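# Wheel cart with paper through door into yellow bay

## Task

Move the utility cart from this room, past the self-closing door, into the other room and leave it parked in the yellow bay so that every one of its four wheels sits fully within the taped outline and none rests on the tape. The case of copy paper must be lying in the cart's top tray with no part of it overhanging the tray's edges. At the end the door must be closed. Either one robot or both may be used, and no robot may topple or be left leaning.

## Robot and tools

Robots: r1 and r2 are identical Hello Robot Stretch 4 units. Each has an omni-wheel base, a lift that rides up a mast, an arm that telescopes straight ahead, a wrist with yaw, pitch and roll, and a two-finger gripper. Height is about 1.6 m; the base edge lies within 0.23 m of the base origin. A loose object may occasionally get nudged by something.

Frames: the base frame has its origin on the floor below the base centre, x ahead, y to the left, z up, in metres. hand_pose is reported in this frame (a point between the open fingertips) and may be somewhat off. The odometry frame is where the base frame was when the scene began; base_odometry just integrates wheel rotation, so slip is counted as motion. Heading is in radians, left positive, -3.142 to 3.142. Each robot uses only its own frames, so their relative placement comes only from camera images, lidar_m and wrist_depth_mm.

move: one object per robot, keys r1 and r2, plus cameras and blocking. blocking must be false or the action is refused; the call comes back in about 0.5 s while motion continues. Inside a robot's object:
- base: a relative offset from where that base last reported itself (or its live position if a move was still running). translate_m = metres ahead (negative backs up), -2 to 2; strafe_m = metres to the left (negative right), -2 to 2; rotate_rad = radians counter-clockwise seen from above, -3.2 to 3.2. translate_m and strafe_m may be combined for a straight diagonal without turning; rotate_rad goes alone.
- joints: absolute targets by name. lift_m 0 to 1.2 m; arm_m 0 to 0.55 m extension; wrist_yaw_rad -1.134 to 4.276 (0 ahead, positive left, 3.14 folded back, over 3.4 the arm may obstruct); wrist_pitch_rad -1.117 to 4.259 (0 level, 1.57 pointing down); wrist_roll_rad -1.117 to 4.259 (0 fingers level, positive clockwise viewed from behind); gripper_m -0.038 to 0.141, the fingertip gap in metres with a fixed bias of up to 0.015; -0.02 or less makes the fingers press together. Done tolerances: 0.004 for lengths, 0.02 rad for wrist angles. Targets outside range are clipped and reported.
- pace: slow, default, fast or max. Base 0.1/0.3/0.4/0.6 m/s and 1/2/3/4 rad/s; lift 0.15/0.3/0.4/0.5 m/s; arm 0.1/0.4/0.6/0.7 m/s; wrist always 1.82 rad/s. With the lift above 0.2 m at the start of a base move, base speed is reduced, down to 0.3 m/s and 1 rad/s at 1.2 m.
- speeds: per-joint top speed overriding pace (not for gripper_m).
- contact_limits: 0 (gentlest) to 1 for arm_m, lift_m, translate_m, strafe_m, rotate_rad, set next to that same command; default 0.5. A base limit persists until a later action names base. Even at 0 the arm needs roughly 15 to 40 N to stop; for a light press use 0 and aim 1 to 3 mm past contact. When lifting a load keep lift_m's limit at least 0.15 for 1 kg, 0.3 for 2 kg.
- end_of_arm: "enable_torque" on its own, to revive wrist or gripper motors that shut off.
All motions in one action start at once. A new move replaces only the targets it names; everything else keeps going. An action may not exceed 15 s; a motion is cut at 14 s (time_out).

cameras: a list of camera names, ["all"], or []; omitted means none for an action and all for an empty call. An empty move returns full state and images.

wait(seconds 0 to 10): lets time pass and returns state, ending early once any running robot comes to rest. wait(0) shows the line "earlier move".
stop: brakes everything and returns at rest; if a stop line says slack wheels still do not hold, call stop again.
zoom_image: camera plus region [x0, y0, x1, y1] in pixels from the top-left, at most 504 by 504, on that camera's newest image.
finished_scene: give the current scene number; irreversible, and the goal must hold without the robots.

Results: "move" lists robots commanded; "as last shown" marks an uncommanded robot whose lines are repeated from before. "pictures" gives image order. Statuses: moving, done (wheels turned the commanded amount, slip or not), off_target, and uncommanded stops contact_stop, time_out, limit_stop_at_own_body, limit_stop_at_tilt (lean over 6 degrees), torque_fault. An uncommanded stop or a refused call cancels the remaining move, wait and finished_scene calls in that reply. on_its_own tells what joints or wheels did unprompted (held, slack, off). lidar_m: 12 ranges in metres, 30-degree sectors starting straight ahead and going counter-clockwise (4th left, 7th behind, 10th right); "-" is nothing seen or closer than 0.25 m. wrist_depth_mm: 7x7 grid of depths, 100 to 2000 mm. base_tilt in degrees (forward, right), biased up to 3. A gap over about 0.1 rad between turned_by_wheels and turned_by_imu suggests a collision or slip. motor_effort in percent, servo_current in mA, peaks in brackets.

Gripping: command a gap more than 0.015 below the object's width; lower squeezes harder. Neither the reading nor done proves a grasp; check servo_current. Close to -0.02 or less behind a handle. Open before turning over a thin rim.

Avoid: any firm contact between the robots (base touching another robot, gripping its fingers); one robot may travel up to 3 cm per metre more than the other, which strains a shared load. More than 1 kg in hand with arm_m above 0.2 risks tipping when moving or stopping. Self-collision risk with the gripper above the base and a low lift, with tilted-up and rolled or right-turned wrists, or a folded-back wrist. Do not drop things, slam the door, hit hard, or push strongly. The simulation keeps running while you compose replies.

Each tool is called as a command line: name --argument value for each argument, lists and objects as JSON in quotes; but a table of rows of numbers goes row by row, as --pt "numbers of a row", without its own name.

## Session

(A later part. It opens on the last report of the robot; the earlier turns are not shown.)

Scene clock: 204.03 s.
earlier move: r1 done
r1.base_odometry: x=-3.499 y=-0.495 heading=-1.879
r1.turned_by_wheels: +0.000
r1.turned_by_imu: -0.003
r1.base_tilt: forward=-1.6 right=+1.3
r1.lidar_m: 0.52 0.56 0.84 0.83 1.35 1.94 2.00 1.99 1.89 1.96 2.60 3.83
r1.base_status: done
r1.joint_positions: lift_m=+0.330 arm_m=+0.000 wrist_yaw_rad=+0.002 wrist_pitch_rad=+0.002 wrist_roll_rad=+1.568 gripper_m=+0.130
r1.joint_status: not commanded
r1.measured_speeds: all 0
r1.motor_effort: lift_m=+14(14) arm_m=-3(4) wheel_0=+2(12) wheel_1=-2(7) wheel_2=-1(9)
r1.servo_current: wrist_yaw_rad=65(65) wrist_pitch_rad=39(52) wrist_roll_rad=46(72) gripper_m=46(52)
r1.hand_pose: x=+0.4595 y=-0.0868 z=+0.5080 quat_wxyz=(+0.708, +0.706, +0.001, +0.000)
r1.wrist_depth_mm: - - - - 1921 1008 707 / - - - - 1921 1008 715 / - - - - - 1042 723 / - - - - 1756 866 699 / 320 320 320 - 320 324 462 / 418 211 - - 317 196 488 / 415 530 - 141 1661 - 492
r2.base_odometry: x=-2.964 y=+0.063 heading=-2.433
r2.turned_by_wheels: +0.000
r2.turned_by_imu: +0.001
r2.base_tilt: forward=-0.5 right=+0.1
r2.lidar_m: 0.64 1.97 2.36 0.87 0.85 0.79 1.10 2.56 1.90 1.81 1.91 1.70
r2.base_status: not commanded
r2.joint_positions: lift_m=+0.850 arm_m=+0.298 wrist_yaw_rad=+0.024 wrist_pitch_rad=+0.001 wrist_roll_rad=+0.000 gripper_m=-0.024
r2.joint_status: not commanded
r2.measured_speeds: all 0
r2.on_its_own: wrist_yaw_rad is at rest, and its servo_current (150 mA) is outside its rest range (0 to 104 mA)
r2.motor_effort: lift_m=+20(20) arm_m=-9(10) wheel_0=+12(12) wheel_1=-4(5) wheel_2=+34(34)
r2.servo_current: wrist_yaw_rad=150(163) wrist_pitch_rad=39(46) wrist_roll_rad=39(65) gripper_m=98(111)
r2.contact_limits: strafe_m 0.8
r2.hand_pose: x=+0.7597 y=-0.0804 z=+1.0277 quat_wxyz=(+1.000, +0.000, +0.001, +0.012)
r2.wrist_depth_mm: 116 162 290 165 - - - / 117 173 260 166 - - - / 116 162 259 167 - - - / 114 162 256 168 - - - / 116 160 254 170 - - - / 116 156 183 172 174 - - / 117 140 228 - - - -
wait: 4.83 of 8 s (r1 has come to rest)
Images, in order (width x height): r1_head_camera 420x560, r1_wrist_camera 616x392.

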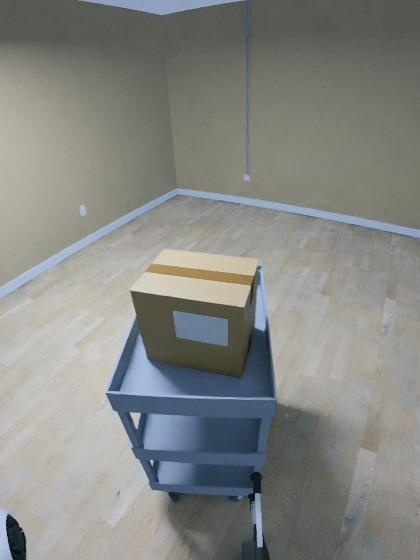

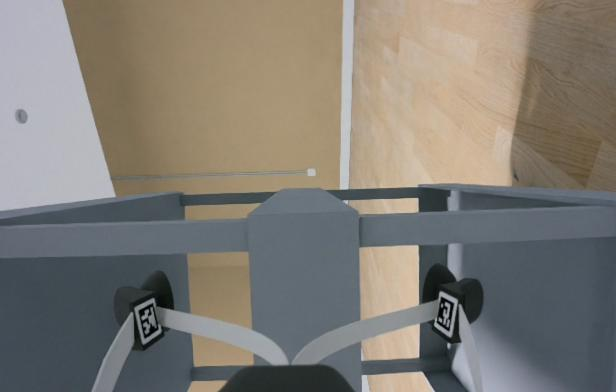

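move --r1 '{"base":{"strafe_m":0.13}}' --blocking false

wait --seconds 3

move --r1 '{"base":{"translate_m":0.15},"pace":"slow","contact_limits":{"translate_m":0.2}}' --blocking false

wait --seconds 4 --cameras '["r1_head_camera","r1_wrist_camera"]'

Scene clock: 212.83 s.
move: r1 moving
r1.base_odometry: x=-3.465 y=-0.506 heading=-1.879
r1.turned_by_wheels: +0.000
r1.turned_by_imu: +0.000
r1.base_tilt: forward=-1.6 right=+1.3
r1.lidar_m: 0.54 0.57 0.79 0.82 1.31 1.91 1.99 2.02 1.93 1.99 2.67 0.57
r1.base_status: strafe_m moving
r1.joint_positions: lift_m=+0.330 arm_m=+0.000 wrist_yaw_rad=+0.002 wrist_pitch_rad=+0.002 wrist_roll_rad=+1.568 gripper_m=+0.130
r1.joint_status: not commanded
r1.measured_speeds: translate_m=-0.001 strafe_m=+0.142 rotate_rad=+0.005 lift_m=+0.000 arm_m=+0.000 wrist_yaw_rad=+0.000 wrist_pitch_rad=+0.000 wrist_roll_rad=+0.000
r1.motor_effort: lift_m=+14(14) arm_m=-3(4) wheel_0=-9(11) wheel_1=+10(10) wheel_2=-1(2)
r1.servo_current: wrist_yaw_rad=59(65) wrist_pitch_rad=39(52) wrist_roll_rad=59(59) gripper_m=46(46)
r1.hand_pose: x=+0.4595 y=-0.0868 z=+0.5080 quat_wxyz=(+0.708, +0.706, +0.001, +0.000)
r1.wrist_depth_mm: - - - - 1921 1025 707 / - - - - 1921 1008 715 / - - - - - 1042 723 / 319 317 320 - 324 324 325 / 424 574 - - 1756 - 488 / 415 211 - - 319 195 488 / 410 530 - 141 1661 - 492
r2.base_odometry: x=-2.964 y=+0.063 heading=-2.433
r2.turned_by_wheels: +0.000
r2.turned_by_imu: +0.000
r2.base_tilt: forward=-0.6 right=+0.0
r2.lidar_m: 0.63 1.97 2.39 0.80 0.82 0.79 1.07 2.58 1.88 1.83 1.91 1.70
r2.base_status: not commanded
r2.joint_positions: lift_m=+0.850 arm_m=+0.298 wrist_yaw_rad=+0.024 wrist_pitch_rad=+0.001 wrist_roll_rad=+0.000 gripper_m=-0.024
r2.joint_status: not commanded
r2.measured_speeds: all 0
r2.motor_effort: lift_m=+20(20) arm_m=-9(9) wheel_0=+12(12) wheel_1=-4(4) wheel_2=+34(34)
r2.servo_current: wrist_yaw_rad=150(156) wrist_pitch_rad=39(46) wrist_roll_rad=65(65) gripper_m=98(104)
r2.contact_limits: strafe_m 0.8
r2.hand_pose: x=+0.7597 y=-0.0804 z=+1.0277 quat_wxyz=(+1.000, +0.000, +0.001, +0.012)
r2.wrist_depth_mm: 116 162 289 165 - - - / 116 173 260 166 - - - / 117 162 257 167 - - - / 114 161 257 168 - - - / 116 160 254 171 - - - / 116 156 184 172 175 - - / 117 140 228 - - - -
pictures: none

Scene clock: 213.97 s.
earlier move: r1 done
r1.base_odometry: x=-3.375 y=-0.534 heading=-1.879
r1.turned_by_wheels: +0.000
r1.turned_by_imu: +0.000
r1.base_tilt: forward=-1.6 right=+1.3
r1.lidar_m: 0.54 0.59 0.72 0.71 1.21 1.89 1.93 2.11 2.01 2.07 2.78 0.56
r1.base_status: done
r1.joint_positions: lift_m=+0.330 arm_m=+0.000 wrist_yaw_rad=+0.002 wrist_pitch_rad=+0.002 wrist_roll_rad=+1.568 gripper_m=+0.130
r1.joint_status: not commanded
r1.measured_speeds: all 0
r1.motor_effort: lift_m=+14(14) arm_m=-4(4) wheel_0=-2(11) wheel_1=-1(10) wheel_2=+0(2)
r1.servo_current: wrist_yaw_rad=26(65) wrist_pitch_rad=39(52) wrist_roll_rad=39(65) gripper_m=39(52)
r1.hand_pose: x=+0.4595 y=-0.0868 z=+0.5080 quat_wxyz=(+0.708, +0.706, +0.001, +0.000)
r1.wrist_depth_mm: - - - - 1921 1008 707 / 327 319 319 - 330 324 324 / 410 634 - - 1708 - 484 / 427 585 - - 1863 - 488 / 418 580 - - 1808 - 484 / 418 211 - - 325 196 488 / 410 554 - 140 1618 654 496
r2.base_odometry: x=-2.964 y=+0.063 heading=-2.433
r2.turned_by_wheels: +0.000
r2.turned_by_imu: +0.000
r2.base_tilt: forward=-0.5 right=+0.0
r2.lidar_m: 0.63 1.97 2.40 0.73 0.72 0.80 1.09 2.58 1.90 1.80 1.91 1.72
r2.base_status: not commanded
r2.joint_positions: lift_m=+0.850 arm_m=+0.298 wrist_yaw_rad=+0.024 wrist_pitch_rad=+0.001 wrist_roll_rad=+0.000 gripper_m=-0.024
r2.joint_status: not commanded
r2.measured_speeds: all 0
r2.on_its_own: wrist_yaw_rad is at rest, and its servo_current (150 mA) is outside its rest range (0 to 104 mA)
r2.motor_effort: lift_m=+20(20) arm_m=-9(10) wheel_0=+12(12) wheel_1=-4(4) wheel_2=+34(34)
r2.servo_current: wrist_yaw_rad=150(163) wrist_pitch_rad=33(46) wrist_roll_rad=59(65) gripper_m=98(111)
r2.contact_limits: strafe_m 0.8
r2.hand_pose: x=+0.7597 y=-0.0804 z=+1.0277 quat_wxyz=(+1.000, +0.000, +0.001, +0.012)
r2.wrist_depth_mm: 116 162 289 165 - - - / 116 173 260 166 - - - / 117 162 259 167 - - - / 114 162 255 168 - - - / 116 160 254 171 - - - / 116 155 184 172 174 - - / 117 140 228 - - - -
wait: 1.13 of 3 s (r1 has come to rest)
pictures: none

Scene clock: 214.47 s.
move: r1 moving
r1.base_odometry: x=-3.379 y=-0.546 heading=-1.879
r1.turned_by_wheels: +0.000
r1.turned_by_imu: +0.000
r1.base_tilt: forward=-1.6 right=+1.3
r1.lidar_m: 0.53 0.56 0.72 0.71 1.24 1.88 1.94 2.16 2.00 2.07 2.82 0.53
r1.base_status: translate_m moving
r1.joint_positions: lift_m=+0.330 arm_m=+0.000 wrist_yaw_rad=+0.002 wrist_pitch_rad=+0.002 wrist_roll_rad=+1.568 gripper_m=+0.130
r1.joint_status: not commanded
r1.measured_speeds: translate_m=+0.048 strafe_m=+0.000 rotate_rad=-0.001 lift_m=+0.000 arm_m=+0.000 wrist_yaw_rad=+0.000 wrist_pitch_rad=+0.000 wrist_roll_rad=+0.000
r1.motor_effort: lift_m=+14(14) arm_m=-3(4) wheel_0=+6(7) wheel_1=+5(5) wheel_2=-4(6)
r1.servo_current: wrist_yaw_rad=52(65) wrist_pitch_rad=46(52) wrist_roll_rad=46(59) gripper_m=46(46)
r1.contact_limits: translate_m 0.2
r1.hand_pose: x=+0.4595 y=-0.0868 z=+0.5080 quat_wxyz=(+0.708, +0.706, +0.001, +0.000)
r1.wrist_depth_mm: - - - - 1808 1008 707 / 306 307 307 - 312 312 312 / 410 634 - - 1921 - 484 / 424 580 - - 1808 - 488 / 424 574 - - 1808 - 484 / 415 211 - - 312 195 492 / 410 559 - 140 1661 647 492
r2.base_odometry: x=-2.964 y=+0.063 heading=-2.433
r2.turned_by_wheels: +0.000
r2.turned_by_imu: +0.000
r2.base_tilt: forward=-0.6 right=+0.0
r2.lidar_m: 0.62 1.96 2.38 0.72 0.71 0.77 1.10 2.57 1.88 1.82 1.90 1.71
r2.base_status: not commanded
r2.joint_positions: lift_m=+0.850 arm_m=+0.298 wrist_yaw_rad=+0.024 wrist_pitch_rad=+0.001 wrist_roll_rad=+0.000 gripper_m=-0.024
r2.joint_status: not commanded
r2.measured_speeds: all 0
r2.motor_effort: lift_m=+20(20) arm_m=-9(9) wheel_0=+12(12) wheel_1=-4(5) wheel_2=+34(35)
r2.servo_current: wrist_yaw_rad=143(150) wrist_pitch_rad=39(46) wrist_roll_rad=39(59) gripper_m=98(104)
r2.contact_limits: strafe_m 0.8
r2.hand_pose: x=+0.7597 y=-0.0804 z=+1.0277 quat_wxyz=(+1.000, +0.000, +0.001, +0.012)
r2.wrist_depth_mm: 116 162 289 165 - - - / 116 173 260 166 - - - / 117 162 259 167 - - - / 114 161 256 169 - - - / 116 159 255 171 - - - / 116 156 184 172 175 - - / 116 140 227 - - - -
pictures: none

Scene clock: 216.77 s.
earlier move: r1 done
r1.base_odometry: x=-3.421 y=-0.677 heading=-1.879
r1.turned_by_wheels: +0.000
r1.turned_by_imu: +0.000
r1.base_tilt: forward=-1.6 right=+1.3
r1.lidar_m: 0.39 0.41 0.77 0.69 1.12 2.02 2.07 2.18 2.07 2.15 2.84 0.40
r1.base_status: done
r1.joint_positions: lift_m=+0.330 arm_m=+0.000 wrist_yaw_rad=+0.002 wrist_pitch_rad=+0.002 wrist_roll_rad=+1.568 gripper_m=+0.130
r1.joint_status: not commanded
r1.measured_speeds: all 0
r1.motor_effort: lift_m=+14(14) arm_m=-4(4) wheel_0=+5(7) wheel_1=+4(6) wheel_2=-1(7)
r1.servo_current: wrist_yaw_rad=26(72) wrist_pitch_rad=39(52) wrist_roll_rad=65(65) gripper_m=46(52)
r1.contact_limits: translate_m 0.2
r1.hand_pose: x=+0.4595 y=-0.0868 z=+0.5080 quat_wxyz=(+0.708, +0.706, +0.001, +0.000)
r1.wrist_depth_mm: 178 179 179 - 181 182 187 / - - - - - 1025 715 / 430 683 - - - 788 480 / 427 585 - - - 788 484 / 427 580 - - - 732 488 / 404 211 - - 178 192 492 / 413 500 - 144 - - 492
r2.base_odometry: x=-2.964 y=+0.063 heading=-2.433
r2.turned_by_wheels: +0.000
r2.turned_by_imu: +0.000
r2.base_tilt: forward=-0.6 right=+0.1
r2.lidar_m: 0.64 1.98 2.39 0.77 0.71 0.82 1.05 2.58 1.86 1.81 1.90 1.72
r2.base_status: not commanded
r2.joint_positions: lift_m=+0.850 arm_m=+0.298 wrist_yaw_rad=+0.024 wrist_pitch_rad=+0.001 wrist_roll_rad=+0.000 gripper_m=-0.024
r2.joint_status: not commanded
r2.measured_speeds: all 0
r2.on_its_own: wrist_yaw_rad is at rest, and its servo_current (143 mA) is outside its rest range (0 to 104 mA)
r2.motor_effort: lift_m=+20(20) arm_m=-9(10) wheel_0=+12(13) wheel_1=-4(5) wheel_2=+34(35)
r2.servo_current: wrist_yaw_rad=143(163) wrist_pitch_rad=33(46) wrist_roll_rad=39(59) gripper_m=104(111)
r2.contact_limits: strafe_m 0.8
r2.hand_pose: x=+0.7597 y=-0.0804 z=+1.0277 quat_wxyz=(+1.000, +0.000, +0.001, +0.012)
r2.wrist_depth_mm: 116 162 287 165 - - - / 116 173 259 166 - - - / 117 162 258 167 - - - / 114 161 256 169 - - - / 116 160 254 170 - - - / 116 156 184 172 174 - - / 117 140 228 - - - -
wait: 2.30 of 4 s (r1 has come to rest)
Images, in order (width x height): r1_head_camera 420x560, r1_wrist_camera 616x392.

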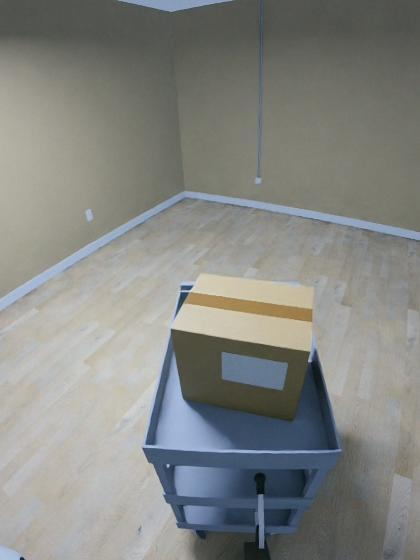

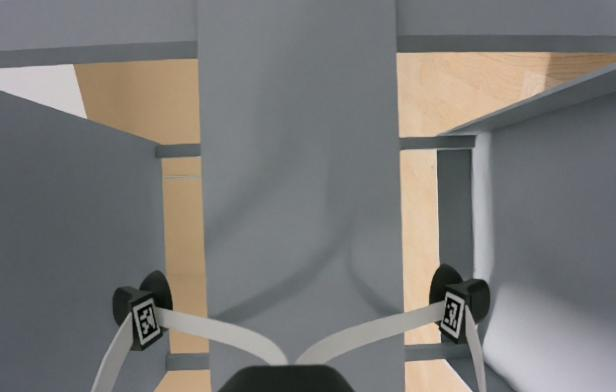

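move --r1 '{"joints":{"gripper_m":0.03}}' --blocking false

wait --seconds 2 --cameras '["r1_wrist_camera"]'

move --r1 '{"base":{"translate_m":-0.45},"pace":"slow","contact_limits":{"translate_m":0.7}}' --blocking false

wait --seconds 7 --cameras '["r1_head_camera","r1_wrist_camera","r1_head_left_camera"]'

Scene clock: 245.47 s.
move: r1 moving
r1.base_odometry: x=-3.421 y=-0.677 heading=-1.879
r1.turned_by_wheels: +0.000
r1.turned_by_imu: +0.000
r1.base_tilt: forward=-1.6 right=+1.3
r1.lidar_m: 0.37 0.40 0.79 0.69 1.08 2.03 2.07 2.19 2.07 2.14 2.85 0.40
r1.base_status: not commanded
r1.joint_positions: lift_m=+0.330 arm_m=+0.000 wrist_yaw_rad=+0.002 wrist_pitch_rad=+0.002 wrist_roll_rad=+1.568 gripper_m=+0.117
r1.joint_status: gripper_m moving
r1.measured_speeds: all 0
r1.motor_effort: lift_m=+14(14) arm_m=-3(4) wheel_0=+4(5) wheel_1=+4(4) wheel_2=-1(1)
r1.servo_current: wrist_yaw_rad=33(65) wrist_pitch_rad=46(46) wrist_roll_rad=52(65) gripper_m=98(98)
r1.contact_limits: translate_m 0.2
r1.hand_pose: x=+0.4595 y=-0.0868 z=+0.5080 quat_wxyz=(+0.708, +0.706, +0.001, +0.000)
r1.wrist_depth_mm: 178 179 180 - 182 183 186 / - - - - - 1008 707 / 433 699 - - - 788 480 / 433 585 - - - 778 484 / 424 585 - - - 723 484 / 402 500 - - 185 189 484 / 413 492 - 141 - - 492
r2.base_odometry: x=-2.964 y=+0.063 heading=-2.433
r2.turned_by_wheels: +0.000
r2.turned_by_imu: +0.000
r2.base_tilt: forward=-0.6 right=+0.0
r2.lidar_m: 0.63 1.96 2.37 0.77 0.70 0.80 1.10 2.59 1.90 1.80 1.91 1.71
r2.base_status: not commanded
r2.joint_positions: lift_m=+0.850 arm_m=+0.298 wrist_yaw_rad=+0.024 wrist_pitch_rad=+0.001 wrist_roll_rad=+0.000 gripper_m=-0.024
r2.joint_status: not commanded
r2.measured_speeds: all 0
r2.motor_effort: lift_m=+20(20) arm_m=-9(9) wheel_0=+12(12) wheel_1=-4(4) wheel_2=+34(34)
r2.servo_current: wrist_yaw_rad=156(156) wrist_pitch_rad=39(46) wrist_roll_rad=39(52) gripper_m=104(104)
r2.contact_limits: strafe_m 0.8
r2.hand_pose: x=+0.7597 y=-0.0804 z=+1.0277 quat_wxyz=(+1.000, +0.000, +0.001, +0.012)
r2.wrist_depth_mm: 116 162 289 166 - - - / 116 173 258 166 - - - / 117 162 258 167 - - - / 115 162 256 169 - - - / 116 160 255 171 - - - / 116 155 184 172 174 - - / 117 140 227 - - - -
pictures: none

Scene clock: 246.87 s.
earlier move: r1 done
r1.base_odometry: x=-3.421 y=-0.677 heading=-1.879
r1.turned_by_wheels: +0.000
r1.turned_by_imu: +0.000
r1.base_tilt: forward=-1.6 right=+1.3
r1.lidar_m: 0.39 0.42 0.81 0.68 1.11 2.02 2.09 2.17 2.08 2.16 2.83 0.40
r1.base_status: not commanded
r1.joint_positions: lift_m=+0.330 arm_m=+0.000 wrist_yaw_rad=+0.002 wrist_pitch_rad=+0.007 wrist_roll_rad=+1.568 gripper_m=+0.031
r1.joint_status: all done
r1.measured_speeds: all 0
r1.motor_effort: lift_m=+15(15) arm_m=-3(4) wheel_0=+2(5) wheel_1=+3(4) wheel_2=+0(1)
r1.servo_current: wrist_yaw_rad=59(78) wrist_pitch_rad=52(52) wrist_roll_rad=52(65) gripper_m=85(182)
r1.contact_limits: translate_m 0.2
r1.hand_pose: x=+0.4594 y=-0.0869 z=+0.5064 quat_wxyz=(+0.708, +0.706, +0.003, -0.002)
r1.wrist_depth_mm: 173 176 - - 179 180 185 / - - - - - 991 707 / 442 707 - - - - 492 / 439 603 - - - 778 477 / 436 603 - - - 778 477 / 415 554 186 - 180 - 477 / 427 176 182 - 158 - 477
r2.base_odometry: x=-2.964 y=+0.063 heading=-2.433
r2.turned_by_wheels: +0.000
r2.turned_by_imu: +0.000
r2.base_tilt: forward=-0.6 right=+0.1
r2.lidar_m: 0.64 1.99 2.39 0.76 0.69 0.81 1.10 2.55 1.91 1.80 1.89 1.74
r2.base_status: not commanded
r2.joint_positions: lift_m=+0.850 arm_m=+0.298 wrist_yaw_rad=+0.024 wrist_pitch_rad=+0.001 wrist_roll_rad=+0.000 gripper_m=-0.024
r2.joint_status: not commanded
r2.measured_speeds: all 0
r2.on_its_own: wrist_yaw_rad is at rest, and its servo_current (143 mA) is outside its rest range (0 to 104 mA)
r2.motor_effort: lift_m=+20(20) arm_m=-9(10) wheel_0=+12(12) wheel_1=-4(4) wheel_2=+34(34)
r2.servo_current: wrist_yaw_rad=143(169) wrist_pitch_rad=33(46) wrist_roll_rad=46(59) gripper_m=98(111)
r2.contact_limits: strafe_m 0.8
r2.hand_pose: x=+0.7597 y=-0.0804 z=+1.0277 quat_wxyz=(+1.000, +0.000, +0.001, +0.012)
r2.wrist_depth_mm: 116 162 287 165 - - - / 117 174 259 166 - - - / 117 162 258 167 - - - / 115 162 257 169 - - - / 116 160 254 170 - - - / 116 155 183 172 174 - - / 117 140 227 - - - -
wait: 1.40 of 2 s (r1 has come to rest)
Images, in order (width x height): r1_wrist_camera 616x392.

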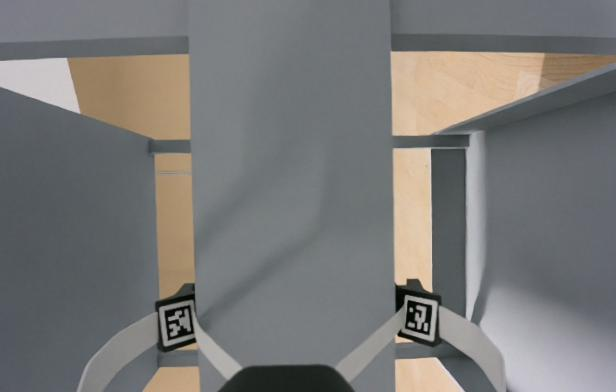

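Scene clock: 247.37 s.
move: r1 moving
r1.base_odometry: x=-3.417 y=-0.665 heading=-1.879
r1.turned_by_wheels: +0.000
r1.turned_by_imu: +0.000
r1.base_tilt: forward=-1.6 right=+1.3
r1.lidar_m: 0.39 0.42 0.77 0.69 1.11 2.00 2.06 2.18 2.08 2.15 2.85 0.42
r1.base_status: translate_m moving
r1.joint_positions: lift_m=+0.330 arm_m=+0.000 wrist_yaw_rad=+0.002 wrist_pitch_rad=+0.008 wrist_roll_rad=+1.568 gripper_m=+0.031
r1.joint_status: not commanded
r1.measured_speeds: translate_m=-0.048 strafe_m=+0.000 rotate_rad=+0.000 lift_m=+0.000 arm_m=+0.000 wrist_yaw_rad=+0.000 wrist_pitch_rad=+0.003 wrist_roll_rad=+0.000
r1.motor_effort: lift_m=+16(16) arm_m=-3(3) wheel_0=-5(8) wheel_1=-6(6) wheel_2=+8(8)
r1.servo_current: wrist_yaw_rad=59(59) wrist_pitch_rad=52(59) wrist_roll_rad=59(65) gripper_m=85(91)
r1.contact_limits: translate_m 0.7
r1.hand_pose: x=+0.4594 y=-0.0869 z=+0.5061 quat_wxyz=(+0.708, +0.706, +0.003, -0.002)
r1.wrist_depth_mm: 181 183 183 - 187 189 191 / - - - - - 991 699 / 442 661 - - - - 492 / 442 615 - - - - 492 / 439 609 - - - - 500 / 436 559 186 - 185 - 496 / 433 163 183 - - 150 473
r2.base_odometry: x=-2.964 y=+0.063 heading=-2.433
r2.turned_by_wheels: +0.000
r2.turned_by_imu: +0.000
r2.base_tilt: forward=-0.6 right=+0.0
r2.lidar_m: 0.63 1.97 2.42 0.74 0.69 0.77 1.08 2.59 1.88 1.82 1.90 1.73
r2.base_status: not commanded
r2.joint_positions: lift_m=+0.850 arm_m=+0.298 wrist_yaw_rad=+0.024 wrist_pitch_rad=+0.001 wrist_roll_rad=+0.000 gripper_m=-0.024
r2.joint_status: not commanded
r2.measured_speeds: all 0
r2.motor_effort: lift_m=+20(20) arm_m=-9(9) wheel_0=+12(12) wheel_1=-4(4) wheel_2=+34(34)
r2.servo_current: wrist_yaw_rad=137(163) wrist_pitch_rad=39(46) wrist_roll_rad=46(52) gripper_m=104(104)
r2.contact_limits: strafe_m 0.8
r2.hand_pose: x=+0.7597 y=-0.0804 z=+1.0277 quat_wxyz=(+1.000, +0.000, +0.001, +0.012)
r2.wrist_depth_mm: 116 162 290 165 - - - / 116 173 259 166 - - - / 117 162 257 167 - - - / 114 161 256 168 - - - / 116 160 254 170 - - - / 116 156 184 172 174 - - / 117 140 228 - - - -
pictures: none

Scene clock: 252.67 s.
earlier move: r1 done
r1.base_odometry: x=-3.284 y=-0.248 heading=-1.879
r1.turned_by_wheels: +0.000
r1.turned_by_imu: -0.001
r1.base_tilt: forward=-1.6 right=+1.3
r1.lidar_m: 0.41 0.52 0.81 1.03 1.35 1.60 1.68 1.98 1.87 1.95 2.57 0.39
r1.base_status: done
r1.joint_positions: lift_m=+0.330 arm_m=+0.000 wrist_yaw_rad=+0.000 wrist_pitch_rad=+0.008 wrist_roll_rad=+1.568 gripper_m=+0.031
r1.joint_status: not commanded
r1.measured_speeds: all 0
r1.motor_effort: lift_m=+16(16) arm_m=+0(3) wheel_0=-5(12) wheel_1=-3(8) wheel_2=+1(14)
r1.servo_current: wrist_yaw_rad=59(78) wrist_pitch_rad=59(65) wrist_roll_rad=39(72) gripper_m=85(91)
r1.contact_limits: translate_m 0.7
r1.hand_pose: x=+0.4593 y=-0.0875 z=+0.5061 quat_wxyz=(+0.708, +0.706, +0.003, -0.003)
r1.wrist_depth_mm: 413 559 - - - 146 473 / 436 603 - - - - 496 / 436 609 - - - 759 473 / 436 609 - - - - 480 / 433 603 - - - - 477 / 413 597 187 - 182 162 473 / 427 161 - - 1397 1025 473
r2.base_odometry: x=-2.964 y=+0.063 heading=-2.433
r2.turned_by_wheels: +0.000
r2.turned_by_imu: +0.001
r2.base_tilt: forward=-0.6 right=+0.0
r2.lidar_m: 0.63 1.98 2.39 0.86 0.75 0.90 - 2.55 1.90 1.81 1.87 1.69
r2.base_status: not commanded
r2.joint_positions: lift_m=+0.850 arm_m=+0.298 wrist_yaw_rad=+0.024 wrist_pitch_rad=+0.001 wrist_roll_rad=+0.000 gripper_m=-0.024
r2.joint_status: not commanded
r2.measured_speeds: all 0
r2.on_its_own: wrist_yaw_rad is at rest, and its servo_current (156 mA) is outside its rest range (0 to 104 mA)
r2.motor_effort: lift_m=+20(20) arm_m=-9(9) wheel_0=+12(13) wheel_1=-4(4) wheel_2=+34(34)
r2.servo_current: wrist_yaw_rad=156(163) wrist_pitch_rad=39(52) wrist_roll_rad=46(59) gripper_m=98(111)
r2.contact_limits: strafe_m 0.8
r2.hand_pose: x=+0.7597 y=-0.0804 z=+1.0277 quat_wxyz=(+1.000, +0.000, +0.001, +0.012)
r2.wrist_depth_mm: 116 162 289 165 - - - / 116 173 259 166 - - - / 117 162 258 167 - - - / 114 162 256 169 - - - / 116 160 254 171 - - - / 116 156 183 172 174 - - / 117 140 227 - - - -
wait: 5.30 of 7 s (r1 has come to rest)
pictures: r1_head_camera, r1_head_left_camera, r1_wrist_camera
Images, in order (width x height): r1_head_camera 420x560, r1_head_left_camera 420x672, r1_wrist_camera 616x392.

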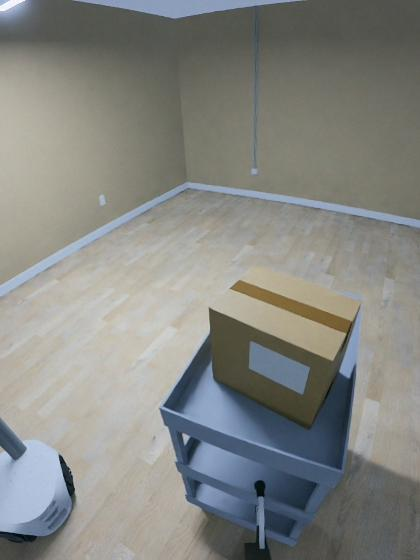

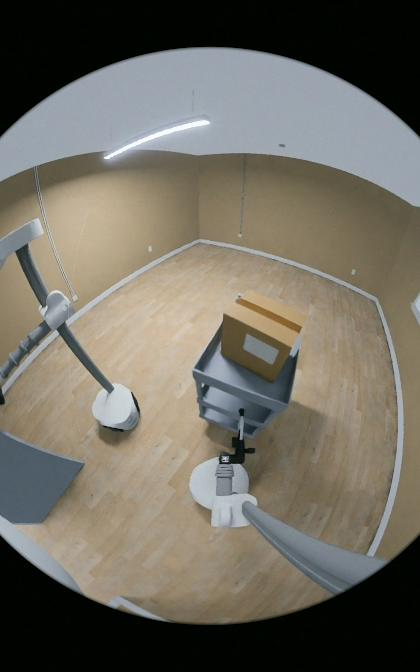

